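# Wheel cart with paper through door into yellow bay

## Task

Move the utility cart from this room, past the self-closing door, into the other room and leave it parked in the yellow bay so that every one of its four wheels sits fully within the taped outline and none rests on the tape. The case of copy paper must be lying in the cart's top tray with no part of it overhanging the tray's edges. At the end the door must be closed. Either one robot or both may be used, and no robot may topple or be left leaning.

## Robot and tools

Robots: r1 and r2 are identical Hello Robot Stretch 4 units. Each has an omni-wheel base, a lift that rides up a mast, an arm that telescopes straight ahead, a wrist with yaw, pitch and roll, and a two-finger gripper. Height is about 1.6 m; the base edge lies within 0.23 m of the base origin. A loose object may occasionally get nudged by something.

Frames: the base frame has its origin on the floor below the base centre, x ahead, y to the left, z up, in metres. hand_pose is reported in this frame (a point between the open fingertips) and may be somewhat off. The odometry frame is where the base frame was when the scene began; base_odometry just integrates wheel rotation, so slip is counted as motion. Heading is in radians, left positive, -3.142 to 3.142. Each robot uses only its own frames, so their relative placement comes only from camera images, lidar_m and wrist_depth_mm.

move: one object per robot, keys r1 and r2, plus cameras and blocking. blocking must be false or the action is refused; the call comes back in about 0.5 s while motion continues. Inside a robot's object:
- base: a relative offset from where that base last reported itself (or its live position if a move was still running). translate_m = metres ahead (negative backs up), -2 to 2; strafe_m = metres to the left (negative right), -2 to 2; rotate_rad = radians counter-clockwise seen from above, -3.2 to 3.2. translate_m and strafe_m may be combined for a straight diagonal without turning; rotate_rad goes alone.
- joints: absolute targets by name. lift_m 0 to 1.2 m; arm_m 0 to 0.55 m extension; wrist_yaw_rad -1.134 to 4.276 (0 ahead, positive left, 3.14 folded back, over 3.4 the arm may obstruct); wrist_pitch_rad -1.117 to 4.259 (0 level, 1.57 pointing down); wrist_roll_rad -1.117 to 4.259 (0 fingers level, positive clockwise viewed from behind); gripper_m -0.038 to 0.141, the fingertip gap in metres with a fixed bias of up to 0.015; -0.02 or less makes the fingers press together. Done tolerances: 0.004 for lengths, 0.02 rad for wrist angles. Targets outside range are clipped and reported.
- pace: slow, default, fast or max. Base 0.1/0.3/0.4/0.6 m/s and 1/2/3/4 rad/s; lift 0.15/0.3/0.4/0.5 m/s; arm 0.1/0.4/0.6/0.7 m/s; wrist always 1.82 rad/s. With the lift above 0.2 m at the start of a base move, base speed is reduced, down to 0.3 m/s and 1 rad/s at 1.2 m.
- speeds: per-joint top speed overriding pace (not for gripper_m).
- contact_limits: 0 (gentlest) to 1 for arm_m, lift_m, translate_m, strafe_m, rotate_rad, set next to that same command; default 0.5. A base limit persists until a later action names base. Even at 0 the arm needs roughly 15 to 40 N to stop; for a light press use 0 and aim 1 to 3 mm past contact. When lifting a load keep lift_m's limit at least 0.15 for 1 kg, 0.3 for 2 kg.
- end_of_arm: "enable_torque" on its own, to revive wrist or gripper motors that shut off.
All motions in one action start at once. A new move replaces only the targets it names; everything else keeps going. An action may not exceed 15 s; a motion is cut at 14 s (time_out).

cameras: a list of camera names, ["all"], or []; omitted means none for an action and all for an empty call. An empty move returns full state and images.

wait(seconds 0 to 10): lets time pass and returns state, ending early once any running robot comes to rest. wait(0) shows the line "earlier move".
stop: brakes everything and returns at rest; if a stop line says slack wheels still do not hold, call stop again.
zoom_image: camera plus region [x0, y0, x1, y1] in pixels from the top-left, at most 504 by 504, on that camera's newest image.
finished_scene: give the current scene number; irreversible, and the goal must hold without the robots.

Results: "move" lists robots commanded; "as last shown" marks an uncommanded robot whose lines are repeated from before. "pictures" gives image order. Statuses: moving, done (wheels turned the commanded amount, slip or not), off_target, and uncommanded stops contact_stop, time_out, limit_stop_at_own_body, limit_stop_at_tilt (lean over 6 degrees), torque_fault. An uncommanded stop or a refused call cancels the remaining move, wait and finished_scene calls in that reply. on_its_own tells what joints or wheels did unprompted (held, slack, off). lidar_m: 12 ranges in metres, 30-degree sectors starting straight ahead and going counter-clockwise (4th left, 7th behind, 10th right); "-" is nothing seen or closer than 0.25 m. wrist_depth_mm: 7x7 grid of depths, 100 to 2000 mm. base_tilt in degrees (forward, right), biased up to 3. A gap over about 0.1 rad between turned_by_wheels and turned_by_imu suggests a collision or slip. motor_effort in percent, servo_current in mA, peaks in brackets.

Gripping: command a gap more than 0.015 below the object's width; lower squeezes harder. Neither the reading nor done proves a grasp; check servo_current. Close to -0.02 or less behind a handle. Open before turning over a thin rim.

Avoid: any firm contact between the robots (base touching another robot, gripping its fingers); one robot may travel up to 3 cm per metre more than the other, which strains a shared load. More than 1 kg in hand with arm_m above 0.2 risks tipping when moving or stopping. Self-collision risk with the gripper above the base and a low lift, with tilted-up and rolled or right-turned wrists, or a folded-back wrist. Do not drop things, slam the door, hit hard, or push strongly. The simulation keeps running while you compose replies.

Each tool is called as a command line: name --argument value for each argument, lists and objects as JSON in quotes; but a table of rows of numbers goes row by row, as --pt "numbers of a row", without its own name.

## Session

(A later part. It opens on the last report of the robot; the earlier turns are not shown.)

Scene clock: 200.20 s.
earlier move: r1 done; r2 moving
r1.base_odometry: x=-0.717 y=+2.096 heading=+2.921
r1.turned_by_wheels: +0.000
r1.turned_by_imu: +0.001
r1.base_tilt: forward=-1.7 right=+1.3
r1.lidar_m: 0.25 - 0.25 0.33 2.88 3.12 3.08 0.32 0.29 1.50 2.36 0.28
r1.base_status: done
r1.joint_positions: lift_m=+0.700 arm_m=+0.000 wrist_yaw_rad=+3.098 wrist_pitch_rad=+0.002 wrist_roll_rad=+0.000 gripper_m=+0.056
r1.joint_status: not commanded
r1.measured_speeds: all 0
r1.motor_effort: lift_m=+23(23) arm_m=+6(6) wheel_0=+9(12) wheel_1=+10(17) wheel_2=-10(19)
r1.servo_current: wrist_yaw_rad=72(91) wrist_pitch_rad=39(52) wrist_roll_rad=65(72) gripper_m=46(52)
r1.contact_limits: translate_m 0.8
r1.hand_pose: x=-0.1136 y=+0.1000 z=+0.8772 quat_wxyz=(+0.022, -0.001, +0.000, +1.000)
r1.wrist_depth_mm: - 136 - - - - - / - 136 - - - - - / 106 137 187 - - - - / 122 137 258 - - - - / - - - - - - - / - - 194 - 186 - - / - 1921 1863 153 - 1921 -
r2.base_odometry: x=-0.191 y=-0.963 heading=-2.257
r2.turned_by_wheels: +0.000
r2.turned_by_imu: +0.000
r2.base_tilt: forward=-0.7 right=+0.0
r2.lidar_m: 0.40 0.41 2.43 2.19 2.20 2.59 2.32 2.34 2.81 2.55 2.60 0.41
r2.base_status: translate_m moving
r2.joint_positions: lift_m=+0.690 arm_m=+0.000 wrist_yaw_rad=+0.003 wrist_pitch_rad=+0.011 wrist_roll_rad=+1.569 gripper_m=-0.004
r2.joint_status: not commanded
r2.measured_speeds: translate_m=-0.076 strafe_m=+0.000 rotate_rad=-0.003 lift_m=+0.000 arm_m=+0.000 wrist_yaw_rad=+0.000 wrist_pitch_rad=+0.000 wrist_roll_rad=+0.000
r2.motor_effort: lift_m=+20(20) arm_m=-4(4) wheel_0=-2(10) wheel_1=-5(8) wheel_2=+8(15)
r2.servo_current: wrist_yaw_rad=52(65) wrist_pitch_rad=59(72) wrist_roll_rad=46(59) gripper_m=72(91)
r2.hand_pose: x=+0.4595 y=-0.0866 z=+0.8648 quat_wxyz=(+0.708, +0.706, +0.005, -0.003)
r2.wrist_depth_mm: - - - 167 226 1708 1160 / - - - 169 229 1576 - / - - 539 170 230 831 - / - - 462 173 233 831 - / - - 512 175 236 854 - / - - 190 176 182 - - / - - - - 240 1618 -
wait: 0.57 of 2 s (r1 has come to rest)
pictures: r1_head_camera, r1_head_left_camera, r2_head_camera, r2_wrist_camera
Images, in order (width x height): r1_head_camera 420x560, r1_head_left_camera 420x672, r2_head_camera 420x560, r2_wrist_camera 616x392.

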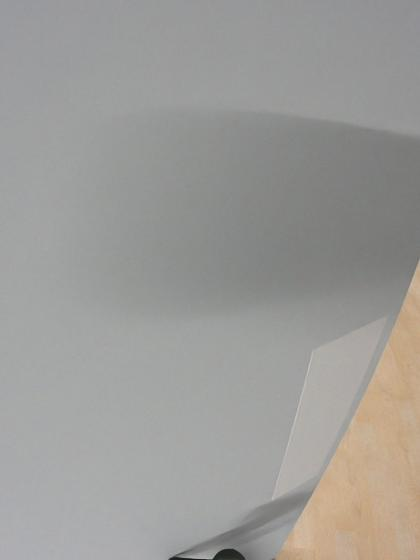

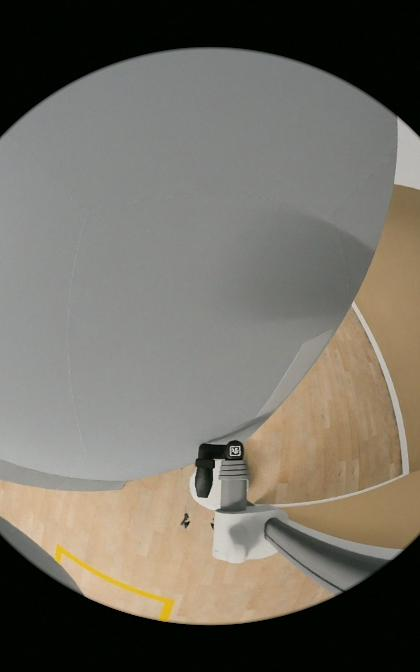

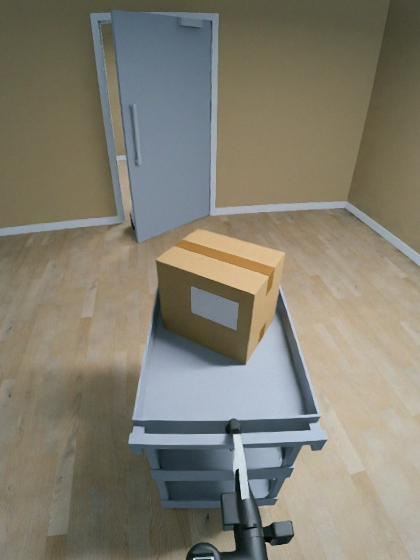

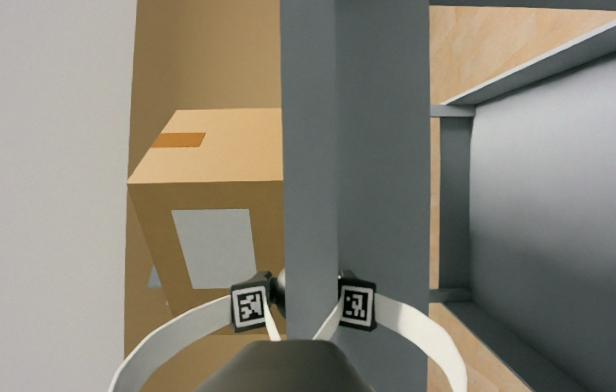

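move --blocking false --r1 '{"base":{"translate_m":0.35,"strafe_m":0.0},"pace":"slow","contact_limits":{"translate_m":0.8}}'

wait --seconds 4

wait --seconds 3 --cameras '["r2_head_camera","r1_head_left_camera"]'

Scene clock: 208.33 s.
earlier move: r2 done
move: r1 moving
r1.base_odometry: x=-0.729 y=+2.099 heading=+2.922
r1.turned_by_wheels: +0.001
r1.turned_by_imu: +0.009
r1.base_tilt: forward=-1.6 right=+1.3
r1.lidar_m: 0.25 - 0.25 0.34 2.90 3.13 3.10 0.36 0.33 1.67 2.36 0.29
r1.base_status: translate_m moving; strafe_m moving
r1.joint_positions: lift_m=+0.700 arm_m=+0.000 wrist_yaw_rad=+3.098 wrist_pitch_rad=+0.002 wrist_roll_rad=+0.000 gripper_m=+0.056
r1.joint_status: not commanded
r1.measured_speeds: translate_m=+0.049 strafe_m=+0.000 rotate_rad=+0.000 lift_m=+0.000 arm_m=+0.000 wrist_yaw_rad=+0.000 wrist_pitch_rad=+0.000 wrist_roll_rad=+0.000
r1.motor_effort: lift_m=+23(23) arm_m=+6(6) wheel_0=+7(10) wheel_1=+15(16) wheel_2=-14(16)
r1.servo_current: wrist_yaw_rad=52(72) wrist_pitch_rad=46(46) wrist_roll_rad=39(59) gripper_m=39(46)
r1.contact_limits: translate_m 0.8
r1.hand_pose: x=-0.1136 y=+0.1000 z=+0.8772 quat_wxyz=(+0.022, -0.001, +0.000, +1.000)
r1.wrist_depth_mm: - 136 - - - - - / - 136 - - - - - / 105 136 186 - - - - / 121 137 281 - - - - / - - - - - - - / - - 194 - 188 - - / - 1983 1921 153 - 1863 -
r2.base_odometry: x=-0.174 y=-0.942 heading=-2.257
r2.turned_by_wheels: +0.000
r2.turned_by_imu: +0.001
r2.base_tilt: forward=-0.6 right=+0.1
r2.lidar_m: 0.39 0.42 2.39 2.14 2.17 2.54 2.30 2.31 2.80 2.54 2.60 0.43
r2.base_status: done
r2.joint_positions: lift_m=+0.690 arm_m=+0.000 wrist_yaw_rad=+0.003 wrist_pitch_rad=+0.011 wrist_roll_rad=+1.569 gripper_m=-0.004
r2.joint_status: not commanded
r2.measured_speeds: all 0
r2.motor_effort: lift_m=+20(20) arm_m=-4(4) wheel_0=+0(0) wheel_1=-5(5) wheel_2=+7(7)
r2.servo_current: wrist_yaw_rad=39(59) wrist_pitch_rad=65(65) wrist_roll_rad=52(52) gripper_m=78(85)
r2.hand_pose: x=+0.4595 y=-0.0866 z=+0.8649 quat_wxyz=(+0.708, +0.706, +0.005, -0.003)
r2.wrist_depth_mm: - - - 168 227 1661 1160 / - - - 170 229 1618 - / - - 549 172 231 842 - / - - 469 173 234 831 - / - - 512 175 236 842 - / - - 190 176 181 - - / - - - - 240 1618 -
pictures: none

Scene clock: 212.33 s.
earlier move: r1 moving
r1.base_odometry: x=-1.058 y=+2.172 heading=+2.921
r1.turned_by_wheels: +0.000
r1.turned_by_imu: +0.036
r1.base_tilt: forward=-1.6 right=+1.3
r1.lidar_m: 0.25 0.25 0.25 0.25 0.43 3.42 3.40 0.60 0.90 2.23 2.51 2.90
r1.base_status: translate_m moving; strafe_m moving
r1.joint_positions: lift_m=+0.700 arm_m=+0.000 wrist_yaw_rad=+3.098 wrist_pitch_rad=+0.002 wrist_roll_rad=+0.000 gripper_m=+0.056
r1.joint_status: not commanded
r1.measured_speeds: translate_m=+0.001 strafe_m=+0.000 rotate_rad=+0.000 lift_m=+0.000 arm_m=+0.000 wrist_yaw_rad=+0.000 wrist_pitch_rad=+0.000 wrist_roll_rad=+0.000
r1.motor_effort: lift_m=+23(23) arm_m=+6(6) wheel_0=+3(11) wheel_1=+10(18) wheel_2=-8(17)
r1.servo_current: wrist_yaw_rad=52(78) wrist_pitch_rad=46(52) wrist_roll_rad=52(72) gripper_m=46(46)
r1.contact_limits: translate_m 0.8
r1.hand_pose: x=-0.1136 y=+0.1000 z=+0.8772 quat_wxyz=(+0.022, -0.001, +0.000, +1.000)
r1.wrist_depth_mm: - 136 - - - - - / - 136 - - - - - / 107 137 191 - - - - / 122 137 266 - - - - / - - - - - - - / - 715 194 - 187 - - / - 676 1983 153 - 1921 -
r2.base_odometry: x=-0.174 y=-0.942 heading=-2.257
r2.turned_by_wheels: +0.000
r2.turned_by_imu: +0.001
r2.base_tilt: forward=-0.7 right=+0.1
r2.lidar_m: 0.38 0.44 2.38 2.17 2.19 2.55 2.30 2.33 2.82 2.56 2.59 0.44
r2.base_status: done
r2.joint_positions: lift_m=+0.690 arm_m=+0.000 wrist_yaw_rad=+0.003 wrist_pitch_rad=+0.011 wrist_roll_rad=+1.569 gripper_m=-0.004
r2.joint_status: not commanded
r2.measured_speeds: all 0
r2.motor_effort: lift_m=+20(20) arm_m=-4(4) wheel_0=+0(1) wheel_1=-5(5) wheel_2=+7(8)
r2.servo_current: wrist_yaw_rad=52(65) wrist_pitch_rad=59(72) wrist_roll_rad=39(59) gripper_m=78(85)
r2.hand_pose: x=+0.4595 y=-0.0866 z=+0.8649 quat_wxyz=(+0.708, +0.706, +0.005, -0.003)
r2.wrist_depth_mm: - - - 168 227 1661 1138 / - - - 170 229 1576 - / - - 544 172 232 820 - / - - 466 173 233 842 - / - - 512 175 236 842 - / - - 190 176 181 - - / - - - - 240 1618 -
wait: 4.00 s; no rest
pictures: none

Scene clock: 212.60 s.
earlier move: r1 done
r1.base_odometry: x=-1.058 y=+2.172 heading=+2.921
r1.turned_by_wheels: +0.000
r1.turned_by_imu: +0.000
r1.base_tilt: forward=-1.6 right=+1.3
r1.lidar_m: 0.25 0.25 0.25 0.25 0.42 3.42 3.42 0.61 0.93 2.22 2.48 2.89
r1.base_status: done
r1.joint_positions: lift_m=+0.700 arm_m=+0.000 wrist_yaw_rad=+3.098 wrist_pitch_rad=+0.002 wrist_roll_rad=+0.000 gripper_m=+0.056
r1.joint_status: not commanded
r1.measured_speeds: all 0
r1.motor_effort: lift_m=+23(23) arm_m=+6(6) wheel_0=+2(11) wheel_1=+8(18) wheel_2=-6(17)
r1.servo_current: wrist_yaw_rad=52(78) wrist_pitch_rad=33(52) wrist_roll_rad=46(72) gripper_m=39(46)
r1.contact_limits: translate_m 0.8
r1.hand_pose: x=-0.1136 y=+0.1000 z=+0.8772 quat_wxyz=(+0.022, -0.001, +0.000, +1.000)
r1.wrist_depth_mm: - 136 - - - - - / - 136 - - - - - / 106 137 191 - - - - / 122 137 266 - - - - / - - - - - - - / - 732 194 - 187 - - / - 668 1983 153 - 1921 -
r2.base_odometry: x=-0.174 y=-0.942 heading=-2.257
r2.turned_by_wheels: +0.000
r2.turned_by_imu: +0.000
r2.base_tilt: forward=-0.7 right=+0.0
r2.lidar_m: 0.40 0.43 2.40 2.16 2.18 2.53 2.30 2.34 2.82 2.53 2.57 0.44
r2.base_status: done
r2.joint_positions: lift_m=+0.690 arm_m=+0.000 wrist_yaw_rad=+0.003 wrist_pitch_rad=+0.011 wrist_roll_rad=+1.569 gripper_m=-0.004
r2.joint_status: not commanded
r2.measured_speeds: all 0
r2.motor_effort: lift_m=+20(20) arm_m=-4(4) wheel_0=+0(1) wheel_1=-4(5) wheel_2=+8(8)
r2.servo_current: wrist_yaw_rad=39(65) wrist_pitch_rad=65(72) wrist_roll_rad=46(59) gripper_m=85(85)
r2.hand_pose: x=+0.4595 y=-0.0866 z=+0.8649 quat_wxyz=(+0.708, +0.706, +0.005, -0.003)
r2.wrist_depth_mm: - - - 168 227 1618 1160 / - - - 170 229 1576 - / - - 544 171 231 831 - / - - 469 174 234 831 - / - - 512 175 236 854 - / - - 190 176 182 - - / - - - - 239 1576 -
wait: 0.27 of 3 s (r1 has come to rest)
pictures: r1_head_left_camera, r2_head_camera
Images, in order (width x height): r1_head_left_camera 420x672, r2_head_camera 420x560.

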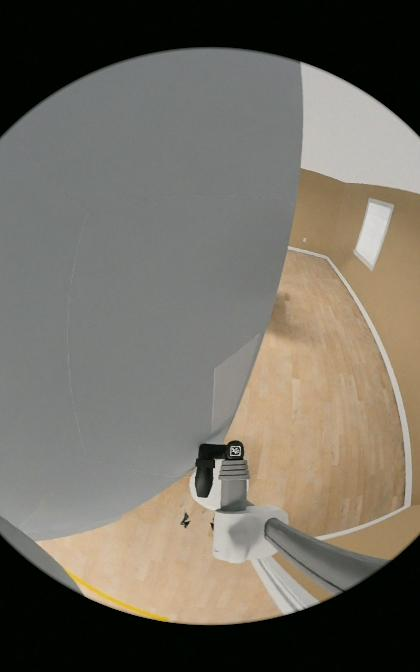

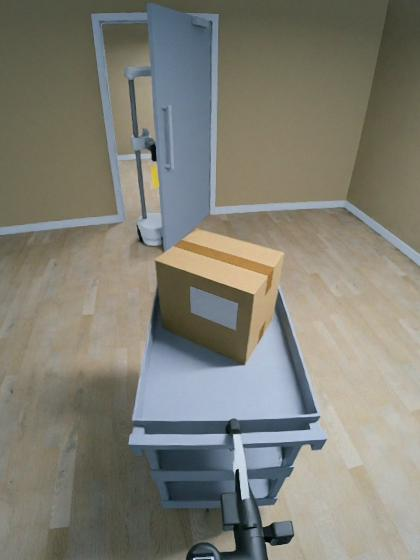

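move --blocking false --r1 '{"base":{"translate_m":0.15,"strafe_m":0.4},"pace":"slow","contact_limits":{"translate_m":0.8,"strafe_m":0.8}}'

wait --seconds 5

wait --seconds 1 --cameras '["r2_head_camera","r1_head_left_camera"]'

r1: "contact_limits": translate_m and strafe_m are given together and make one move, which takes one limit: state it under one of them only
Scene clock: 216.47 s.
r1.base_odometry: x=-1.058 y=+2.172 heading=+2.921
r1.turned_by_wheels: +0.000
r1.turned_by_imu: +0.000
r1.base_tilt: forward=-1.6 right=+1.3
r1.lidar_m: 0.25 0.25 0.25 0.25 0.42 3.44 3.42 0.59 0.89 2.22 2.48 2.88
r1.base_status: done
r1.joint_positions: lift_m=+0.700 arm_m=+0.000 wrist_yaw_rad=+3.098 wrist_pitch_rad=+0.002 wrist_roll_rad=+0.000 gripper_m=+0.056
r1.joint_status: not commanded
r1.measured_speeds: all 0
r1.motor_effort: lift_m=+23(23) arm_m=+6(6) wheel_0=+2(11) wheel_1=+8(18) wheel_2=-6(17)
r1.servo_current: wrist_yaw_rad=46(78) wrist_pitch_rad=46(52) wrist_roll_rad=52(72) gripper_m=39(46)
r1.contact_limits: translate_m 0.8
r1.hand_pose: x=-0.1136 y=+0.1000 z=+0.8772 quat_wxyz=(+0.022, -0.001, +0.000, +1.000)
r1.wrist_depth_mm: - 136 - - - - - / - 136 - - - - - / 106 136 191 - - - - / 122 137 265 - - - - / - - - - - - - / - 723 193 - 187 - - / - 668 1863 153 - 1808 -
r2.base_odometry: x=-0.174 y=-0.942 heading=-2.257
r2.turned_by_wheels: +0.000
r2.turned_by_imu: +0.000
r2.base_tilt: forward=-0.7 right=+0.1
r2.lidar_m: 0.39 0.41 2.38 2.18 2.18 2.55 2.31 2.34 2.83 2.55 2.60 0.41
r2.base_status: done
r2.joint_positions: lift_m=+0.690 arm_m=+0.000 wrist_yaw_rad=+0.003 wrist_pitch_rad=+0.011 wrist_roll_rad=+1.569 gripper_m=-0.004
r2.joint_status: not commanded
r2.measured_speeds: all 0
r2.motor_effort: lift_m=+20(20) arm_m=-4(4) wheel_0=+0(1) wheel_1=-5(5) wheel_2=+7(8)
r2.servo_current: wrist_yaw_rad=39(65) wrist_pitch_rad=65(72) wrist_roll_rad=39(59) gripper_m=85(85)
r2.hand_pose: x=+0.4595 y=-0.0866 z=+0.8649 quat_wxyz=(+0.708, +0.706, +0.005, -0.003)
r2.wrist_depth_mm: - - - 168 227 1618 1182 / - - - 170 229 1537 - / - - 544 171 232 831 - / - - 466 173 233 842 - / - - 517 175 236 842 - / - - 190 176 181 - - / - - - - 239 1576 -
pictures: none

not run: a call was refused earlier in this reply.

not run: a call was refused earlier in this reply.

move --blocking false --r1 '{"base":{"translate_m":0.15,"strafe_m":0.4},"pace":"slow","contact_limits":{"translate_m":0.8}}'

wait --seconds 5

wait --seconds 1 --cameras '["r2_head_camera","r1_head_left_camera"]'

Scene clock: 222.00 s.
move: r1 moving
r1.base_odometry: x=-1.065 y=+2.162 heading=+2.920
r1.turned_by_wheels: -0.001
r1.turned_by_imu: -0.001
r1.base_tilt: forward=-1.6 right=+1.3
r1.lidar_m: 0.25 0.25 0.25 0.25 0.42 3.43 3.43 0.60 0.91 2.24 2.48 3.97
r1.base_status: translate_m moving; strafe_m moving
r1.joint_positions: lift_m=+0.700 arm_m=+0.000 wrist_yaw_rad=+3.097 wrist_pitch_rad=+0.002 wrist_roll_rad=+0.000 gripper_m=+0.056
r1.joint_status: not commanded
r1.measured_speeds: translate_m=+0.018 strafe_m=+0.047 rotate_rad=+0.004 lift_m=+0.000 arm_m=+0.000 wrist_yaw_rad=+0.000 wrist_pitch_rad=+0.000 wrist_roll_rad=+0.000
r1.motor_effort: lift_m=+23(23) arm_m=+6(6) wheel_0=-14(14) wheel_1=+10(13) wheel_2=-10(10)
r1.servo_current: wrist_yaw_rad=46(72) wrist_pitch_rad=39(46) wrist_roll_rad=65(65) gripper_m=33(39)
r1.contact_limits: translate_m 0.8
r1.hand_pose: x=-0.1136 y=+0.1001 z=+0.8772 quat_wxyz=(+0.022, -0.001, +0.000, +1.000)
r1.wrist_depth_mm: - 136 - - - - - / - 137 - - - - - / 109 137 191 - - - - / 122 137 - - - - - / - - - - - - - / - - 195 - 187 - - / - 683 1921 153 - 1921 -
r2.base_odometry: x=-0.174 y=-0.942 heading=-2.257
r2.turned_by_wheels: +0.000
r2.turned_by_imu: +0.000
r2.base_tilt: forward=-0.7 right=+0.0
r2.lidar_m: 0.39 0.42 2.40 2.15 2.19 2.54 2.31 2.33 2.81 2.56 2.59 0.44
r2.base_status: not commanded
r2.joint_positions: lift_m=+0.690 arm_m=+0.000 wrist_yaw_rad=+0.003 wrist_pitch_rad=+0.011 wrist_roll_rad=+1.569 gripper_m=-0.004
r2.joint_status: not commanded
r2.measured_speeds: all 0
r2.motor_effort: lift_m=+20(20) arm_m=-4(4) wheel_0=+0(0) wheel_1=-5(5) wheel_2=+7(7)
r2.servo_current: wrist_yaw_rad=46(59) wrist_pitch_rad=65(65) wrist_roll_rad=46(59) gripper_m=78(85)
r2.hand_pose: x=+0.4595 y=-0.0866 z=+0.8649 quat_wxyz=(+0.708, +0.706, +0.005, -0.003)
r2.wrist_depth_mm: - - - 168 228 1618 1160 / - - - 170 229 1537 - / - - 544 171 232 820 - / - - 466 174 232 820 - / - - 517 176 235 842 - / - - 190 177 182 - - / - - - - 239 1618 -
pictures: none

Scene clock: 227.00 s.
earlier move: r1 moving
r1.base_odometry: x=-1.292 y=+1.815 heading=+2.921
r1.turned_by_wheels: +0.001
r1.turned_by_imu: +0.003
r1.base_tilt: forward=-1.6 right=+1.3
r1.lidar_m: 1.88 0.25 0.25 - 0.25 0.38 3.48 0.95 0.98 2.64 2.94 1.87
r1.base_status: translate_m moving; strafe_m moving
r1.joint_positions: lift_m=+0.700 arm_m=+0.000 wrist_yaw_rad=+3.092 wrist_pitch_rad=+0.002 wrist_roll_rad=+0.000 gripper_m=+0.056
r1.joint_status: not commanded
r1.measured_speeds: all 0
r1.motor_effort: lift_m=+23(23) arm_m=+5(6) wheel_0=-6(17) wheel_1=+10(16) wheel_2=-5(10)
r1.servo_current: wrist_yaw_rad=39(72) wrist_pitch_rad=52(52) wrist_roll_rad=65(65) gripper_m=39(52)
r1.contact_limits: translate_m 0.8
r1.hand_pose: x=-0.1129 y=+0.1016 z=+0.8772 quat_wxyz=(+0.025, -0.001, +0.000, +1.000)
r1.wrist_depth_mm: - 136 - - - 285 189 / - 137 - - - 289 190 / 109 137 204 - - 291 191 / 124 138 - - - 293 193 / - - - - - 293 193 / - - 195 - 188 293 191 / - 1863 1863 153 585 223 190
r2.base_odometry: x=-0.174 y=-0.942 heading=-2.257
r2.turned_by_wheels: +0.000
r2.turned_by_imu: +0.001
r2.base_tilt: forward=-0.7 right=+0.1
r2.lidar_m: 0.37 0.43 2.40 2.17 2.18 2.55 2.30 2.34 2.80 2.54 2.60 0.43
r2.base_status: not commanded
r2.joint_positions: lift_m=+0.690 arm_m=+0.000 wrist_yaw_rad=+0.003 wrist_pitch_rad=+0.011 wrist_roll_rad=+1.569 gripper_m=-0.004
r2.joint_status: not commanded
r2.measured_speeds: all 0
r2.motor_effort: lift_m=+20(20) arm_m=-4(4) wheel_0=+0(1) wheel_1=-5(5) wheel_2=+7(8)
r2.servo_current: wrist_yaw_rad=65(65) wrist_pitch_rad=65(72) wrist_roll_rad=39(59) gripper_m=78(85)
r2.hand_pose: x=+0.4595 y=-0.0866 z=+0.8649 quat_wxyz=(+0.708, +0.706, +0.005, -0.003)
r2.wrist_depth_mm: - - - 168 228 1661 1160 / - - - 170 229 1537 - / - - 539 171 231 831 - / - - 469 174 233 842 - / - - 512 175 236 842 - / - - 191 176 181 - - / - - - - 239 1576 -
wait: 5.00 s; no rest
pictures: none

Scene clock: 227.03 s.
earlier move: r1 done
r1.base_odometry: x=-1.292 y=+1.815 heading=+2.921
r1.turned_by_wheels: +0.000
r1.turned_by_imu: +0.000
r1.base_tilt: forward=-1.6 right=+1.3
r1.lidar_m: 1.89 0.25 0.25 - 0.25 0.35 3.51 0.95 0.98 2.64 2.98 1.85
r1.base_status: done
r1.joint_positions: lift_m=+0.700 arm_m=+0.000 wrist_yaw_rad=+3.092 wrist_pitch_rad=+0.002 wrist_roll_rad=+0.000 gripper_m=+0.056
r1.joint_status: not commanded
r1.measured_speeds: all 0
r1.motor_effort: lift_m=+23(23) arm_m=+5(6) wheel_0=-6(17) wheel_1=+8(16) wheel_2=-4(10)
r1.servo_current: wrist_yaw_rad=39(72) wrist_pitch_rad=52(52) wrist_roll_rad=65(65) gripper_m=39(52)
r1.contact_limits: translate_m 0.8
r1.hand_pose: x=-0.1129 y=+0.1016 z=+0.8772 quat_wxyz=(+0.025, -0.001, +0.000, +1.000)
r1.wrist_depth_mm: - 137 - - - 286 189 / - 137 - - - 289 190 / 109 137 203 - - 291 191 / 124 138 - - - 294 193 / - - - - - 294 193 / - - 194 - 187 293 193 / - 1983 1921 153 597 222 191
r2.base_odometry: x=-0.174 y=-0.942 heading=-2.257
r2.turned_by_wheels: +0.000
r2.turned_by_imu: +0.000
r2.base_tilt: forward=-0.7 right=+0.1
r2.lidar_m: 0.39 0.42 2.40 2.18 2.18 2.55 2.31 2.32 2.78 2.54 2.57 0.42
r2.base_status: not commanded
r2.joint_positions: lift_m=+0.690 arm_m=+0.000 wrist_yaw_rad=+0.003 wrist_pitch_rad=+0.011 wrist_roll_rad=+1.569 gripper_m=-0.004
r2.joint_status: not commanded
r2.measured_speeds: all 0
r2.motor_effort: lift_m=+20(20) arm_m=-4(4) wheel_0=+0(1) wheel_1=-5(5) wheel_2=+7(8)
r2.servo_current: wrist_yaw_rad=65(65) wrist_pitch_rad=65(72) wrist_roll_rad=39(59) gripper_m=78(85)
r2.hand_pose: x=+0.4595 y=-0.0866 z=+0.8649 quat_wxyz=(+0.708, +0.706, +0.005, -0.003)
r2.wrist_depth_mm: - - - 168 227 1661 1160 / - - - 169 229 1537 - / - - 544 172 231 820 - / - - 466 174 234 820 - / - - 512 175 236 842 - / - - 190 176 181 - - / - - - - 239 1618 -
wait: 0.03 of 1 s (r1 has come to rest)
pictures: r1_head_left_camera, r2_head_camera
Images, in order (width x height): r1_head_left_camera 420x672, r2_head_camera 420x560.

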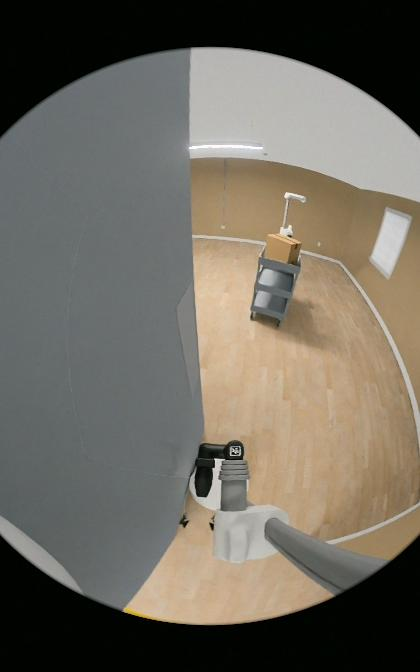

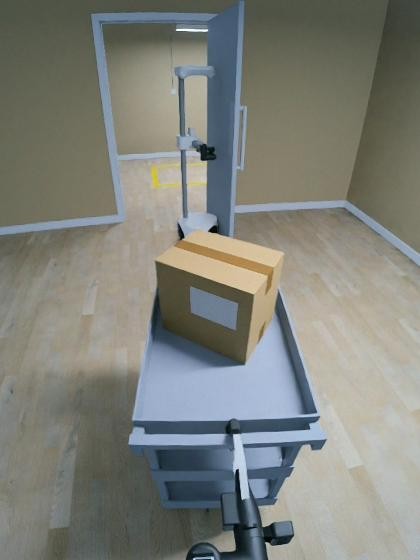

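move --blocking false --r1 '{"base":{"translate_m":0.05,"strafe_m":0.5},"pace":"slow","contact_limits":{"translate_m":0.8}}'

wait --seconds 6

wait --seconds 0.5 --cameras '["r2_head_camera","r1_head_left_camera"]'

Scene clock: 232.60 s.
move: r1 moving
r1.base_odometry: x=-1.297 y=+1.802 heading=+2.920
r1.turned_by_wheels: -0.001
r1.turned_by_imu: -0.001
r1.base_tilt: forward=-1.6 right=+1.3
r1.lidar_m: 1.89 0.26 0.25 - 0.25 0.35 3.49 0.94 0.99 2.67 2.97 1.86
r1.base_status: translate_m moving; strafe_m moving
r1.joint_positions: lift_m=+0.700 arm_m=+0.000 wrist_yaw_rad=+3.092 wrist_pitch_rad=+0.002 wrist_roll_rad=+0.000 gripper_m=+0.056
r1.joint_status: not commanded
r1.measured_speeds: translate_m=+0.006 strafe_m=+0.053 rotate_rad=+0.000 lift_m=+0.000 arm_m=+0.000 wrist_yaw_rad=+0.000 wrist_pitch_rad=+0.000 wrist_roll_rad=+0.000
r1.motor_effort: lift_m=+23(23) arm_m=+5(5) wheel_0=-18(18) wheel_1=+12(15) wheel_2=-5(6)
r1.servo_current: wrist_yaw_rad=46(52) wrist_pitch_rad=46(52) wrist_roll_rad=46(52) gripper_m=39(46)
r1.contact_limits: translate_m 0.8
r1.hand_pose: x=-0.1129 y=+0.1016 z=+0.8772 quat_wxyz=(+0.025, -0.001, +0.000, +1.000)
r1.wrist_depth_mm: - 137 - - - 271 183 / - 137 - - - 274 185 / 109 137 204 - - 277 186 / 124 138 - - - 278 186 / - - - - - 279 187 / - - 194 - 188 277 186 / - 1863 1921 153 530 214 186
r2: as last shown
pictures: none

Scene clock: 238.60 s.
earlier move: r1 contact_stop
r1.base_odometry: x=-1.302 y=+1.793 heading=+2.977
r1.turned_by_wheels: +0.056
r1.turned_by_imu: +0.054
r1.base_tilt: forward=-1.6 right=+1.2
r1.lidar_m: 0.44 0.25 0.26 - 0.25 0.35 3.50 0.96 1.13 2.63 3.08 1.85
r1.base_status: translate_m contact_stop; strafe_m contact_stop
r1.joint_positions: lift_m=+0.700 arm_m=+0.000 wrist_yaw_rad=+3.092 wrist_pitch_rad=+0.002 wrist_roll_rad=+0.000 gripper_m=+0.056
r1.joint_status: not commanded
r1.measured_speeds: translate_m=-0.002 strafe_m=-0.015 rotate_rad=+0.012 lift_m=+0.000 arm_m=+0.000 wrist_yaw_rad=+0.000 wrist_pitch_rad=+0.000 wrist_roll_rad=+0.000
r1.on_its_own: the wheels are slack since a contact_stop
r1.motor_effort: lift_m=+22(23) arm_m=+5(5) wheel_0=-2(32) wheel_1=+1(34) wheel_2=+0(6)
r1.servo_current: wrist_yaw_rad=52(72) wrist_pitch_rad=46(52) wrist_roll_rad=59(72) gripper_m=39(52)
r1.contact_limits: translate_m 0.8
r1.hand_pose: x=-0.1129 y=+0.1017 z=+0.8773 quat_wxyz=(+0.025, -0.001, +0.000, +1.000)
r1.wrist_depth_mm: 136 138 - - - 287 185 / 111 138 - - - 291 187 / 114 139 259 - - 294 189 / 137 152 - - - 296 189 / - - - - - 298 190 / - - 193 - 187 297 189 / - 1921 1983 153 - 242 188
r2.base_odometry: x=-0.174 y=-0.942 heading=-2.257
r2.turned_by_wheels: +0.000
r2.turned_by_imu: +0.001
r2.base_tilt: forward=-0.7 right=+0.0
r2.lidar_m: 0.39 0.42 2.39 2.17 2.17 2.56 2.29 2.33 2.83 2.56 2.61 0.42
r2.base_status: not commanded
r2.joint_positions: lift_m=+0.690 arm_m=+0.000 wrist_yaw_rad=+0.003 wrist_pitch_rad=+0.011 wrist_roll_rad=+1.569 gripper_m=-0.004
r2.joint_status: not commanded
r2.measured_speeds: all 0
r2.motor_effort: lift_m=+20(20) arm_m=-4(4) wheel_0=+0(1) wheel_1=-5(5) wheel_2=+7(8)
r2.servo_current: wrist_yaw_rad=65(65) wrist_pitch_rad=65(72) wrist_roll_rad=46(65) gripper_m=78(91)
r2.hand_pose: x=+0.4595 y=-0.0866 z=+0.8649 quat_wxyz=(+0.708, +0.706, +0.005, -0.003)
r2.wrist_depth_mm: - - - 168 228 1576 1160 / - - - 170 229 1537 - / - - 554 171 232 831 - / - - 469 173 234 831 - / - - 512 175 236 831 - / - - 190 176 181 - - / - - - - 240 1618 -
wait: 6.00 s; no rest
pictures: none

not run: a stop that you did not command came earlier in this reply.

move --blocking false --r1 '{"base":{"translate_m":0.33},"pace":"default","contact_limits":{"translate_m":0.6}}'

wait --seconds 3 --cameras '["r2_head_camera"]'

move --blocking false --r1 '{"base":{"rotate_rad":-3.14},"pace":"slow","joints":{"wrist_yaw_rad":1.57}}'

wait --seconds 4.5 --cameras '["r2_head_camera","r1_head_left_camera"]'

Scene clock: 276.67 s.
earlier move: r1 contact_stop
move: r1 moving
r1.base_odometry: x=-1.308 y=+1.872 heading=+3.053
r1.turned_by_wheels: +0.077
r1.turned_by_imu: +0.076
r1.base_tilt: forward=-1.6 right=+1.3
r1.lidar_m: 0.32 0.25 - 0.25 0.25 0.56 3.56 0.91 1.37 2.58 3.10 1.81
r1.base_status: earlier translate_m contact_stop (by the wheels' count: -0.013 of +0.050); earlier strafe_m contact_stop (by the wheels' count: -0.055 of +0.500); translate_m moving
r1.joint_positions: lift_m=+0.700 arm_m=+0.000 wrist_yaw_rad=+3.092 wrist_pitch_rad=+0.002 wrist_roll_rad=+0.000 gripper_m=+0.056
r1.joint_status: not commanded
r1.measured_speeds: translate_m=+0.123 strafe_m=+0.001 rotate_rad=-0.005 lift_m=+0.000 arm_m=+0.000 wrist_yaw_rad=+0.000 wrist_pitch_rad=+0.000 wrist_roll_rad=+0.000
r1.motor_effort: lift_m=+22(22) arm_m=+5(5) wheel_0=+4(6) wheel_1=+14(15) wheel_2=-12(14)
r1.servo_current: wrist_yaw_rad=59(65) wrist_pitch_rad=52(52) wrist_roll_rad=52(59) gripper_m=39(46)
r1.contact_limits: translate_m 0.6
r1.hand_pose: x=-0.1129 y=+0.1017 z=+0.8773 quat_wxyz=(+0.025, -0.001, +0.000, +1.000)
r1.wrist_depth_mm: 135 138 - - - - 270 / 108 138 - - - - 307 / 112 139 248 - - - 312 / 134 151 - - - - 281 / 891 - - - - - 278 / 904 - 193 - 187 - 276 / 917 1921 1983 153 - 424 276
r2: as last shown
pictures: none

Scene clock: 278.77 s.
earlier move: r1 done
r1.base_odometry: x=-1.606 y=+1.898 heading=+3.053
r1.turned_by_wheels: +0.000
r1.turned_by_imu: +0.000
r1.base_tilt: forward=-1.6 right=+1.3
r1.lidar_m: 3.81 0.25 0.26 0.25 0.25 0.45 3.83 1.17 2.01 2.69 3.24 1.55
r1.base_status: done
r1.joint_positions: lift_m=+0.700 arm_m=+0.000 wrist_yaw_rad=+3.092 wrist_pitch_rad=+0.002 wrist_roll_rad=+0.000 gripper_m=+0.056
r1.joint_status: not commanded
r1.measured_speeds: all 0
r1.motor_effort: lift_m=+22(22) arm_m=+5(5) wheel_0=+0(6) wheel_1=+7(15) wheel_2=-1(14)
r1.servo_current: wrist_yaw_rad=46(65) wrist_pitch_rad=39(52) wrist_roll_rad=52(65) gripper_m=39(46)
r1.contact_limits: translate_m 0.6
r1.hand_pose: x=-0.1129 y=+0.1017 z=+0.8773 quat_wxyz=(+0.025, -0.001, +0.000, +1.000)
r1.wrist_depth_mm: 136 138 - - - 330 198 / 112 139 - - - 334 200 / 116 139 264 - - 342 202 / 137 158 - - - 343 204 / - - - - - 342 204 / - - 193 - 187 301 204 / - 1160 1921 153 - 268 202
r2.base_odometry: x=-0.174 y=-0.942 heading=-2.257
r2.turned_by_wheels: +0.000
r2.turned_by_imu: +0.000
r2.base_tilt: forward=-0.6 right=+0.0
r2.lidar_m: 0.40 0.40 2.40 2.15 2.19 2.54 2.30 2.34 2.79 2.56 2.59 0.43
r2.base_status: not commanded
r2.joint_positions: lift_m=+0.690 arm_m=+0.000 wrist_yaw_rad=+0.003 wrist_pitch_rad=+0.011 wrist_roll_rad=+1.569 gripper_m=-0.004
r2.joint_status: not commanded
r2.measured_speeds: all 0
r2.motor_effort: lift_m=+20(20) arm_m=-3(4) wheel_0=+0(0) wheel_1=-5(5) wheel_2=+7(8)
r2.servo_current: wrist_yaw_rad=46(59) wrist_pitch_rad=59(72) wrist_roll_rad=52(65) gripper_m=78(85)
r2.hand_pose: x=+0.4595 y=-0.0866 z=+0.8649 quat_wxyz=(+0.708, +0.706, +0.005, -0.003)
r2.wrist_depth_mm: - - - 168 228 1661 1160 / - - - 170 229 1537 - / - - 544 172 231 831 - / - - 469 173 233 831 - / - - 512 175 236 854 - / - - 190 176 181 - - / - - - - 240 1576 -
wait: 2.10 of 3 s (r1 has come to rest)
Images, in order (width x height): r2_head_camera 420x560.

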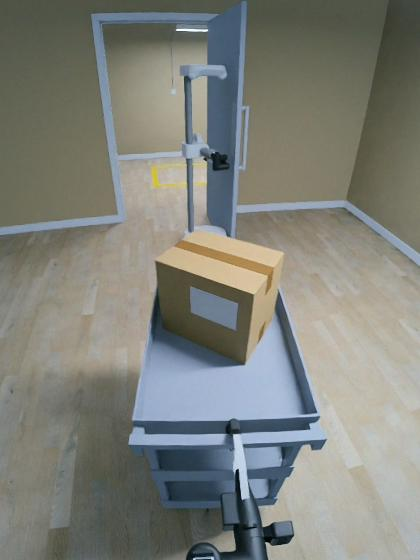

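Scene clock: 279.27 s.
move: r1 moving
r1.base_odometry: x=-1.606 y=+1.898 heading=+2.928
r1.turned_by_wheels: -0.126
r1.turned_by_imu: -0.126
r1.base_tilt: forward=-1.6 right=+1.3
r1.lidar_m: 1.55 2.57 0.25 - 0.25 0.35 3.81 1.18 1.63 2.67 2.98 1.54
r1.base_status: rotate_rad moving
r1.joint_positions: lift_m=+0.700 arm_m=+0.000 wrist_yaw_rad=+2.700 wrist_pitch_rad=+0.002 wrist_roll_rad=+0.000 gripper_m=+0.056
r1.joint_status: wrist_yaw_rad moving
r1.measured_speeds: translate_m=+0.001 strafe_m=+0.000 rotate_rad=-0.489 lift_m=+0.000 arm_m=+0.000 wrist_yaw_rad=-1.449 wrist_pitch_rad=+0.000 wrist_roll_rad=+0.000
r1.motor_effort: lift_m=+22(22) arm_m=+5(5) wheel_0=+5(5) wheel_1=+10(13) wheel_2=+4(4)
r1.servo_current: wrist_yaw_rad=345(345) wrist_pitch_rad=39(52) wrist_roll_rad=39(65) gripper_m=39(46)
r1.hand_pose: x=-0.0526 y=+0.2022 z=+0.8773 quat_wxyz=(+0.219, -0.001, +0.000, +0.976)
r1.wrist_depth_mm: - - - 375 177 125 - / 220 - - 329 191 113 - / 205 - - 330 179 113 - / 257 - - 336 196 122 - / - - - 342 181 116 - / - - 193 193 168 123 - / - 1921 1983 156 166 123 -
r2: as last shown
pictures: none

Scene clock: 283.20 s.
earlier move: r1 done
r1.base_odometry: x=-1.606 y=+1.899 heading=-0.086
r1.turned_by_wheels: -3.014
r1.turned_by_imu: -3.024
r1.base_tilt: forward=-1.6 right=+1.3
r1.lidar_m: 3.80 1.17 2.10 2.67 3.24 1.54 - 0.25 - 0.25 0.25 0.46
r1.base_status: done
r1.joint_positions: lift_m=+0.700 arm_m=+0.000 wrist_yaw_rad=+1.572 wrist_pitch_rad=+0.002 wrist_roll_rad=+0.000 gripper_m=+0.056
r1.joint_status: all done
r1.measured_speeds: all 0
r1.motor_effort: lift_m=+22(22) arm_m=+0(5) wheel_0=+5(8) wheel_1=-2(17) wheel_2=+5(13)
r1.servo_current: wrist_yaw_rad=39(865) wrist_pitch_rad=39(52) wrist_roll_rad=46(78) gripper_m=46(52)
r1.hand_pose: x=+0.2581 y=+0.2885 z=+0.8774 quat_wxyz=(+0.707, -0.001, +0.001, +0.707)
r1.wrist_depth_mm: - - - - - - - / - - - - - - - / - - - - - - - / - - - - - - - / - - - - - - - / - - 194 - 187 - - / - 1863 1863 153 - 1863 1983
r2.base_odometry: x=-0.174 y=-0.942 heading=-2.257
r2.turned_by_wheels: +0.000
r2.turned_by_imu: +0.001
r2.base_tilt: forward=-0.6 right=+0.0
r2.lidar_m: 0.41 0.44 2.40 2.15 2.19 2.56 2.30 2.29 2.80 2.54 2.58 0.43
r2.base_status: not commanded
r2.joint_positions: lift_m=+0.690 arm_m=+0.000 wrist_yaw_rad=+0.003 wrist_pitch_rad=+0.011 wrist_roll_rad=+1.569 gripper_m=-0.004
r2.joint_status: not commanded
r2.measured_speeds: all 0
r2.motor_effort: lift_m=+20(20) arm_m=-4(4) wheel_0=+0(1) wheel_1=-4(5) wheel_2=+7(8)
r2.servo_current: wrist_yaw_rad=33(59) wrist_pitch_rad=59(72) wrist_roll_rad=39(65) gripper_m=78(85)
r2.hand_pose: x=+0.4595 y=-0.0866 z=+0.8649 quat_wxyz=(+0.708, +0.706, +0.005, -0.003)
r2.wrist_depth_mm: - - - 168 226 1661 1138 / - - - 169 229 1576 - / - - 549 171 231 831 - / - - 466 173 234 842 - / - - 512 175 236 842 - / - - 190 176 181 - - / - - - - 239 1618 -
wait: 3.93 of 4.5 s (r1 has come to rest)
pictures: r1_head_left_camera, r2_head_camera
Images, in order (width x height): r1_head_left_camera 420x672, r2_head_camera 420x560.

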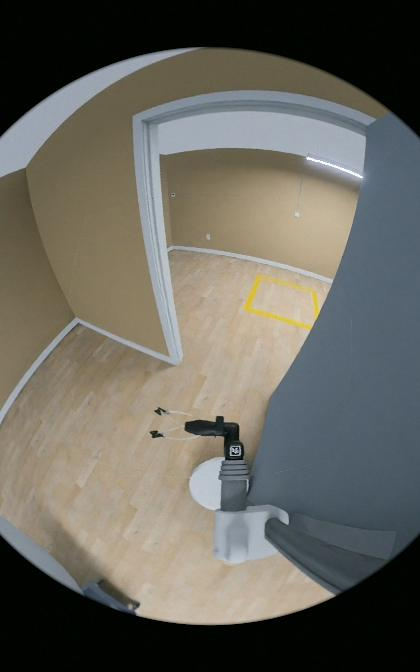

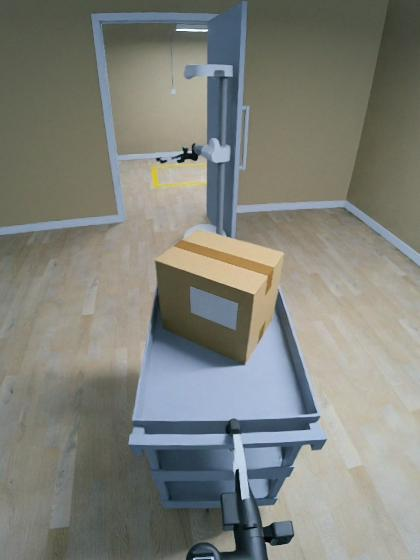

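move --blocking false --r1 '{"joints":{"wrist_yaw_rad":0,"wrist_pitch_rad":1.5,"arm_m":0.3,"gripper_m":0.0}}'

wait --seconds 1.5

move --blocking false --r1 '{"base":{"translate_m":-0.67,"strafe_m":0.21},"joints":{"arm_m":0.54},"pace":"slow"}'

wait --seconds 4

wait --seconds 5 --cameras '["r2_head_camera","r1_head_left_camera"]'

Scene clock: 298.63 s.
move: r1 moving
r1.base_odometry: x=-1.606 y=+1.899 heading=-0.086
r1.turned_by_wheels: +0.000
r1.turned_by_imu: +0.000
r1.base_tilt: forward=-1.6 right=+1.2
r1.lidar_m: 3.84 1.18 2.10 2.67 3.28 1.55 - 0.25 - 0.25 0.25 0.45
r1.base_status: not commanded
r1.joint_positions: lift_m=+0.700 arm_m=+0.051 wrist_yaw_rad=+0.984 wrist_pitch_rad=+0.584 wrist_roll_rad=+0.000 gripper_m=+0.037
r1.joint_status: arm_m moving; wrist_yaw_rad moving; wrist_pitch_rad moving; gripper_m moving
r1.measured_speeds: translate_m=+0.000 strafe_m=+0.000 rotate_rad=+0.000 lift_m=+0.000 arm_m=+0.195 wrist_yaw_rad=-1.822 wrist_pitch_rad=+1.819 wrist_roll_rad=+0.000
r1.motor_effort: lift_m=+22(22) arm_m=+3(8) wheel_0=+6(6) wheel_1=-2(2) wheel_2=+5(5)
r1.servo_current: wrist_yaw_rad=91(143) wrist_pitch_rad=59(98) wrist_roll_rad=52(65) gripper_m=117(117)
r1.hand_pose: x=+0.4275 y=+0.1518 z=+0.7189 quat_wxyz=(+0.844, -0.136, +0.254, +0.452)
r1.wrist_depth_mm: - - - - - - 707 / - - - - - - 778 / - - - - - - 1921 / 1708 1661 1618 1661 1618 891 1618 / 1397 1366 1366 1366 1308 1008 1336 / 1118 1138 195 1160 190 1118 1118 / 1008 946 960 158 960 991 991
r2: as last shown
r2.turned_by_imu: +0.000
pictures: none

Scene clock: 300.13 s.
earlier move: r1 done
r1.base_odometry: x=-1.606 y=+1.899 heading=-0.086
r1.turned_by_wheels: +0.000
r1.turned_by_imu: +0.000
r1.base_tilt: forward=-1.6 right=+1.3
r1.lidar_m: 3.86 1.20 2.10 2.67 3.23 1.54 - 0.25 - 0.25 0.25 0.45
r1.base_status: not commanded
r1.joint_positions: lift_m=+0.700 arm_m=+0.300 wrist_yaw_rad=+0.003 wrist_pitch_rad=+1.498 wrist_roll_rad=+0.000 gripper_m=+0.001
r1.joint_status: all done
r1.measured_speeds: all 0
r1.motor_effort: lift_m=+22(22) arm_m=+5(8) wheel_0=+5(6) wheel_1=-2(2) wheel_2=+5(5)
r1.servo_current: wrist_yaw_rad=46(143) wrist_pitch_rad=39(98) wrist_roll_rad=52(65) gripper_m=39(117)
r1.hand_pose: x=+0.4920 y=-0.0874 z=+0.5904 quat_wxyz=(+0.732, -0.001, +0.681, +0.001)
r1.wrist_depth_mm: 820 831 820 842 842 831 668 / 842 831 820 820 831 831 517 / 820 820 809 820 820 809 500 / 820 798 820 809 809 788 466 / 809 820 798 809 798 564 433 / 788 798 798 203 788 517 415 / 798 798 187 183 156 466 394
r2.base_odometry: x=-0.174 y=-0.942 heading=-2.257
r2.turned_by_wheels: +0.000
r2.turned_by_imu: +0.000
r2.base_tilt: forward=-0.7 right=+0.0
r2.lidar_m: 0.40 0.42 2.42 2.14 2.18 2.55 2.29 2.33 2.81 2.56 2.59 0.43
r2.base_status: not commanded
r2.joint_positions: lift_m=+0.690 arm_m=+0.000 wrist_yaw_rad=+0.003 wrist_pitch_rad=+0.011 wrist_roll_rad=+1.569 gripper_m=-0.004
r2.joint_status: not commanded
r2.measured_speeds: all 0
r2.motor_effort: lift_m=+20(20) arm_m=-4(4) wheel_0=+0(1) wheel_1=-5(5) wheel_2=+7(8)
r2.servo_current: wrist_yaw_rad=46(59) wrist_pitch_rad=65(65) wrist_roll_rad=52(59) gripper_m=78(91)
r2.hand_pose: x=+0.4595 y=-0.0866 z=+0.8649 quat_wxyz=(+0.708, +0.706, +0.005, -0.003)
r2.wrist_depth_mm: - - - 168 228 1708 1160 / - - - 170 230 1576 - / - - 539 173 232 831 - / - - 469 173 233 842 - / - - 512 175 236 842 - / - - 190 176 181 - - / - - - - 240 1576 -
wait: 1.50 s; at rest by 1.47 s
pictures: none

Scene clock: 300.63 s.
move: r1 moving
r1.base_odometry: x=-1.618 y=+1.904 heading=-0.086
r1.turned_by_wheels: +0.000
r1.turned_by_imu: +0.000
r1.base_tilt: forward=-1.6 right=+1.3
r1.lidar_m: 3.86 1.16 2.13 2.67 3.23 1.53 - 0.25 - 0.25 0.25 0.46
r1.base_status: translate_m moving; strafe_m moving
r1.joint_positions: lift_m=+0.700 arm_m=+0.313 wrist_yaw_rad=+0.003 wrist_pitch_rad=+1.498 wrist_roll_rad=+0.000 gripper_m=+0.001
r1.joint_status: arm_m moving
r1.measured_speeds: translate_m=-0.048 strafe_m=+0.015 rotate_rad=-0.002 lift_m=+0.000 arm_m=+0.049 wrist_yaw_rad=+0.000 wrist_pitch_rad=+0.000 wrist_roll_rad=+0.000
r1.motor_effort: lift_m=+22(22) arm_m=+6(6) wheel_0=-3(4) wheel_1=-8(9) wheel_2=+9(10)
r1.servo_current: wrist_yaw_rad=46(72) wrist_pitch_rad=52(52) wrist_roll_rad=52(65) gripper_m=52(52)
r1.hand_pose: x=+0.5047 y=-0.0874 z=+0.5904 quat_wxyz=(+0.732, -0.001, +0.681, +0.001)
r1.wrist_depth_mm: 820 831 831 842 842 831 668 / 820 831 820 831 831 831 530 / 820 820 831 820 820 842 504 / 809 809 820 798 809 809 473 / 820 809 788 820 809 564 436 / 798 798 798 203 778 521 418 / 798 798 187 183 155 469 399
r2: as last shown
pictures: none

Scene clock: 304.63 s.
earlier move: r1 moving
r1.base_odometry: x=-1.978 y=+2.051 heading=-0.086
r1.turned_by_wheels: +0.000
r1.turned_by_imu: +0.020
r1.base_tilt: forward=-1.6 right=+1.2
r1.lidar_m: 0.29 1.60 2.65 2.67 3.31 1.15 3.66 2.30 2.05 2.08 1.42 0.32
r1.base_status: translate_m moving; strafe_m moving
r1.joint_positions: lift_m=+0.700 arm_m=+0.540 wrist_yaw_rad=+0.003 wrist_pitch_rad=+1.498 wrist_roll_rad=+0.000 gripper_m=+0.001
r1.joint_status: all done
r1.measured_speeds: translate_m=-0.114 strafe_m=+0.031 rotate_rad=-0.023 lift_m=+0.000 arm_m=+0.000 wrist_yaw_rad=+0.000 wrist_pitch_rad=+0.000 wrist_roll_rad=+0.000
r1.motor_effort: lift_m=+22(22) arm_m=+1(9) wheel_0=-3(13) wheel_1=-2(9) wheel_2=+13(20)
r1.servo_current: wrist_yaw_rad=59(78) wrist_pitch_rad=39(52) wrist_roll_rad=59(65) gripper_m=52(59)
r1.hand_pose: x=+0.7320 y=-0.0874 z=+0.5904 quat_wxyz=(+0.732, -0.001, +0.681, +0.001)
r1.wrist_depth_mm: 831 842 842 842 831 831 842 / 820 831 831 831 831 831 759 / 809 820 820 820 809 831 500 / 798 820 820 831 809 768 436 / 809 798 798 809 809 484 379 / 788 788 214 202 181 436 332 / 788 798 183 788 145 342 296
r2.base_odometry: x=-0.174 y=-0.942 heading=-2.257
r2.turned_by_wheels: +0.000
r2.turned_by_imu: +0.001
r2.base_tilt: forward=-0.7 right=+0.0
r2.lidar_m: 0.40 0.42 2.40 2.16 2.20 2.53 2.31 2.33 2.81 2.54 2.56 0.43
r2.base_status: not commanded
r2.joint_positions: lift_m=+0.690 arm_m=+0.000 wrist_yaw_rad=+0.003 wrist_pitch_rad=+0.011 wrist_roll_rad=+1.569 gripper_m=-0.004
r2.joint_status: not commanded
r2.measured_speeds: all 0
r2.motor_effort: lift_m=+20(20) arm_m=-4(4) wheel_0=+0(0) wheel_1=-5(5) wheel_2=+7(8)
r2.servo_current: wrist_yaw_rad=39(59) wrist_pitch_rad=59(65) wrist_roll_rad=46(52) gripper_m=72(91)
r2.hand_pose: x=+0.4595 y=-0.0866 z=+0.8649 quat_wxyz=(+0.708, +0.706, +0.005, -0.003)
r2.wrist_depth_mm: - - - 168 227 1618 1182 / - - - 170 229 1537 - / - - 549 172 231 820 - / - - 469 173 234 831 - / - - 512 175 236 854 - / - - 190 176 182 - - / - - - - 240 1618 -
wait: 4.00 s; no rest
pictures: none

Scene clock: 309.33 s.
earlier move: r1 contact_stop
r1.base_odometry: x=-2.126 y=+2.172 heading=+0.252
r1.turned_by_wheels: +0.338
r1.turned_by_imu: +0.354
r1.base_tilt: forward=-1.6 right=+1.2
r1.lidar_m: 0.81 2.62 2.62 2.92 0.98 1.00 2.58 2.13 2.12 1.78 1.33 0.79
r1.base_status: translate_m contact_stop (by the wheels' count: -0.539 of -0.670); strafe_m contact_stop (by the wheels' count: +0.211 of +0.210)
r1.joint_positions: lift_m=+0.700 arm_m=+0.540 wrist_yaw_rad=+0.003 wrist_pitch_rad=+1.498 wrist_roll_rad=-0.001 gripper_m=+0.001
r1.joint_status: all done
r1.measured_speeds: all 0
r1.on_its_own: the wheels are slack since a contact_stop
r1.motor_effort: lift_m=+22(22) arm_m=-4(9) wheel_0=+0(13) wheel_1=+0(9) wheel_2=+0(27)
r1.servo_current: wrist_yaw_rad=46(78) wrist_pitch_rad=39(59) wrist_roll_rad=65(65) gripper_m=46(59)
r1.hand_pose: x=+0.7322 y=-0.0874 z=+0.5904 quat_wxyz=(+0.732, -0.001, +0.681, +0.001)
r1.wrist_depth_mm: 831 831 842 831 199 188 193 / 831 831 831 820 274 262 273 / 831 820 820 809 430 421 521 / 809 820 809 809 809 809 820 / 798 809 809 809 809 809 798 / 798 798 798 202 809 788 809 / 788 788 187 183 156 809 798
r2.base_odometry: x=-0.174 y=-0.942 heading=-2.257
r2.turned_by_wheels: +0.000
r2.turned_by_imu: +0.001
r2.base_tilt: forward=-0.7 right=+0.1
r2.lidar_m: 0.41 0.41 2.40 2.18 2.20 2.56 2.29 2.32 2.80 2.55 2.60 0.43
r2.base_status: not commanded
r2.joint_positions: lift_m=+0.690 arm_m=+0.000 wrist_yaw_rad=+0.003 wrist_pitch_rad=+0.011 wrist_roll_rad=+1.569 gripper_m=-0.004
r2.joint_status: not commanded
r2.measured_speeds: all 0
r2.motor_effort: lift_m=+20(20) arm_m=-4(4) wheel_0=+0(1) wheel_1=-5(5) wheel_2=+7(8)
r2.servo_current: wrist_yaw_rad=39(65) wrist_pitch_rad=65(65) wrist_roll_rad=52(65) gripper_m=78(91)
r2.hand_pose: x=+0.4595 y=-0.0866 z=+0.8649 quat_wxyz=(+0.708, +0.706, +0.005, -0.003)
r2.wrist_depth_mm: - - - 168 227 1661 1138 / - - - 170 229 1537 - / - - 549 172 231 820 - / - - 469 174 233 842 - / - - 517 175 236 842 - / - - 191 177 181 - - / - - - - 240 1618 -
wait: 4.70 of 5 s (r1 has come to rest)
pictures: r1_head_left_camera, r2_head_camera
Images, in order (width x height): r1_head_left_camera 420x672, r2_head_camera 420x560.

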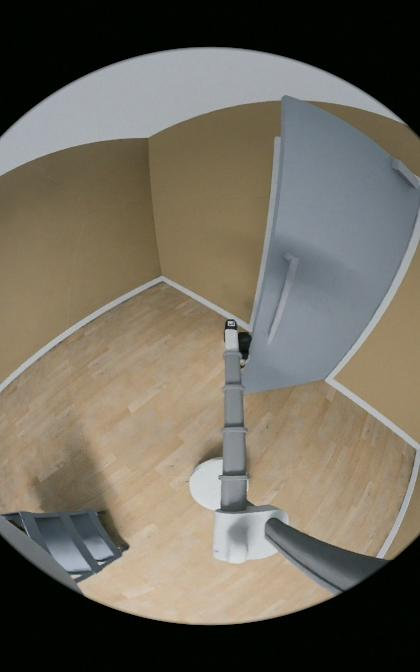

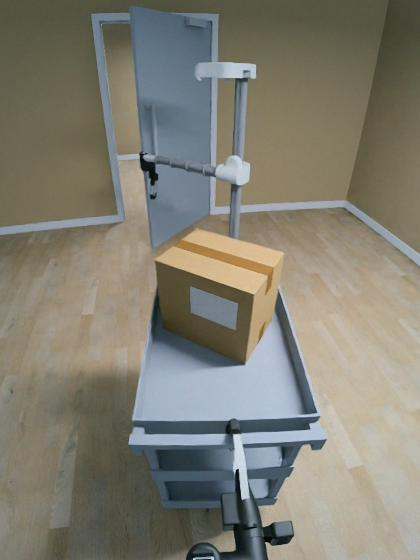

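wait --seconds 0.3 --cameras '["r1_head_left_camera","r1_head_camera","r1_wrist_camera","r2_head_camera"]'

zoom_image --camera "r1_head_left_camera" --region '[180, 260, 340, 420]'

zoom_image --camera "r2_head_camera" --region '[90, 60, 270, 250]'

Scene clock: 317.67 s.
r1.base_odometry: x=-2.126 y=+2.172 heading=+0.252
r1.turned_by_wheels: +0.000
r1.turned_by_imu: +0.000
r1.base_tilt: forward=-1.6 right=+1.3
r1.lidar_m: 1.54 2.61 2.60 2.92 0.97 0.99 2.56 2.13 2.12 1.76 1.45 1.44
r1.base_status: translate_m contact_stop (by the wheels' count: -0.539 of -0.670); strafe_m contact_stop (by the wheels' count: +0.211 of +0.210)
r1.joint_positions: lift_m=+0.700 arm_m=+0.540 wrist_yaw_rad=+0.003 wrist_pitch_rad=+1.498 wrist_roll_rad=-0.001 gripper_m=+0.001
r1.joint_status: all done
r1.measured_speeds: all 0
r1.on_its_own: the wheels are slack since a contact_stop
r1.motor_effort: lift_m=+21(22) arm_m=-4(9) wheel_0=+0(13) wheel_1=+0(9) wheel_2=+0(27)
r1.servo_current: wrist_yaw_rad=65(78) wrist_pitch_rad=46(59) wrist_roll_rad=33(65) gripper_m=46(59)
r1.hand_pose: x=+0.7322 y=-0.0874 z=+0.5904 quat_wxyz=(+0.732, -0.001, +0.681, +0.001)
r1.wrist_depth_mm: 842 831 842 831 831 831 831 / 809 831 831 831 831 831 831 / 831 820 809 820 820 820 831 / 820 820 820 809 809 831 809 / 798 809 798 798 809 809 809 / 788 788 788 202 798 809 798 / 798 788 187 183 155 788 798
r2.base_odometry: x=-0.174 y=-0.942 heading=-2.257
r2.turned_by_wheels: +0.000
r2.turned_by_imu: +0.001
r2.base_tilt: forward=-0.6 right=+0.1
r2.lidar_m: 0.40 0.43 2.40 2.15 2.20 2.54 2.29 2.34 2.80 2.53 2.59 0.41
r2.base_status: not commanded
r2.joint_positions: lift_m=+0.690 arm_m=+0.000 wrist_yaw_rad=+0.003 wrist_pitch_rad=+0.011 wrist_roll_rad=+1.569 gripper_m=-0.004
r2.joint_status: not commanded
r2.measured_speeds: all 0
r2.motor_effort: lift_m=+20(20) arm_m=-4(4) wheel_0=+0(1) wheel_1=-5(5) wheel_2=+7(8)
r2.servo_current: wrist_yaw_rad=46(65) wrist_pitch_rad=65(65) wrist_roll_rad=52(65) gripper_m=78(91)
r2.hand_pose: x=+0.4595 y=-0.0866 z=+0.8649 quat_wxyz=(+0.708, +0.706, +0.005, -0.003)
r2.wrist_depth_mm: - - - 169 227 1661 1182 / - - - 169 229 1576 - / - - 549 172 230 820 - / - - 469 173 234 842 - / - - 512 175 235 842 - / - - 190 176 181 - - / - - - - 239 1576 -
wait: 0.30 s; at rest from the start
pictures: r1_head_camera, r1_head_left_camera, r1_wrist_camera, r2_head_camera
Images, in order (width x height): r1_head_camera 420x560, r1_head_left_camera 420x672, r1_wrist_camera 616x392, r2_head_camera 420x560.

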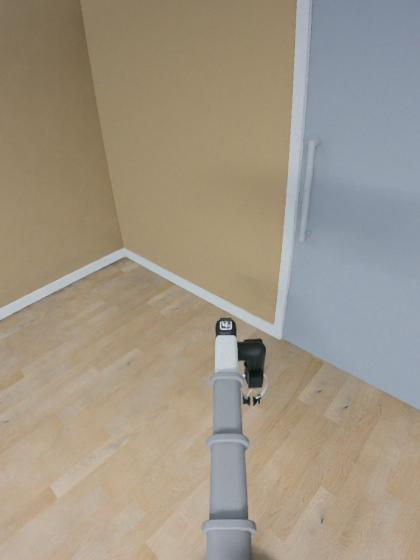

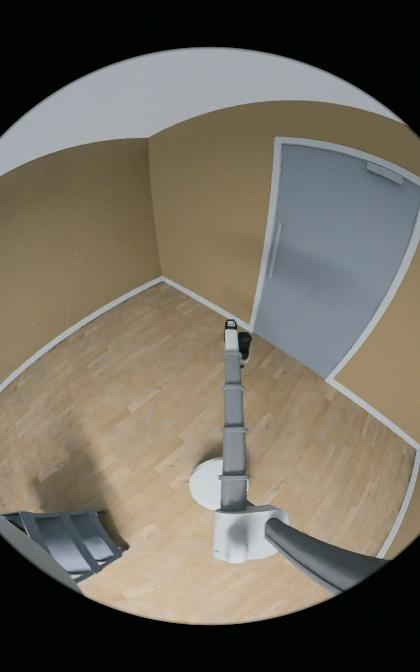

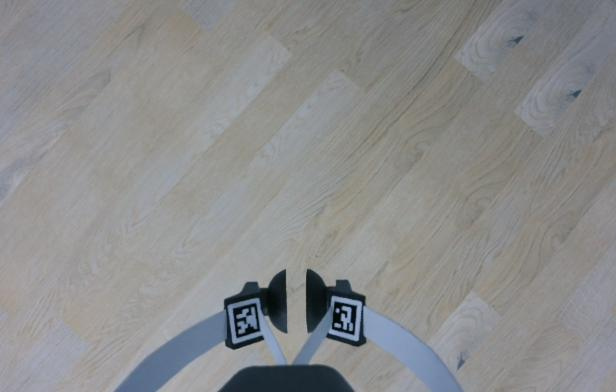

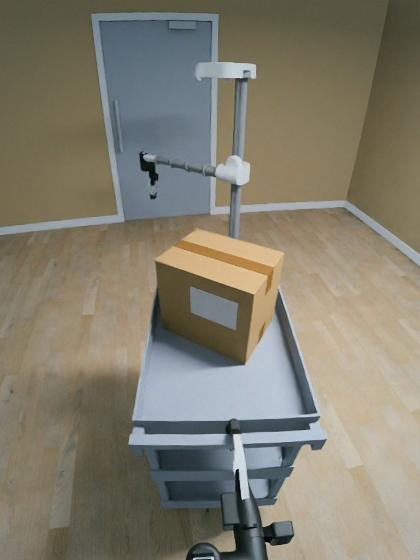

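Scaled by 3.150 from the camera's image (finer frame: 600x960).

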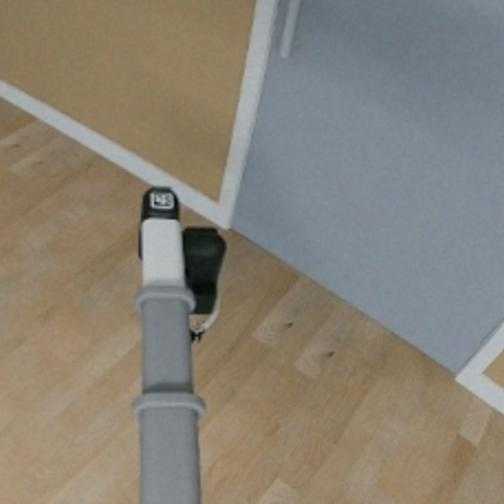

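Scaled by 2.653 from the camera's image (finer frame: 1200x1600).

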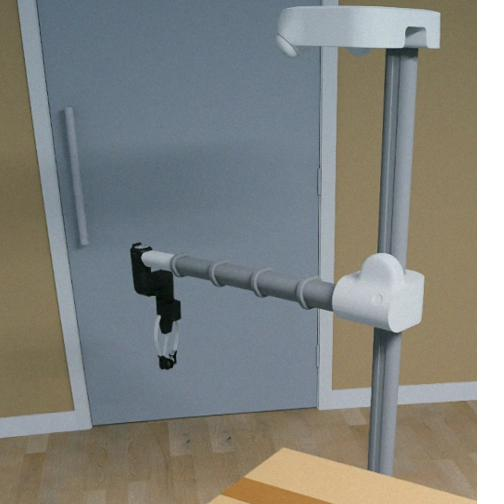

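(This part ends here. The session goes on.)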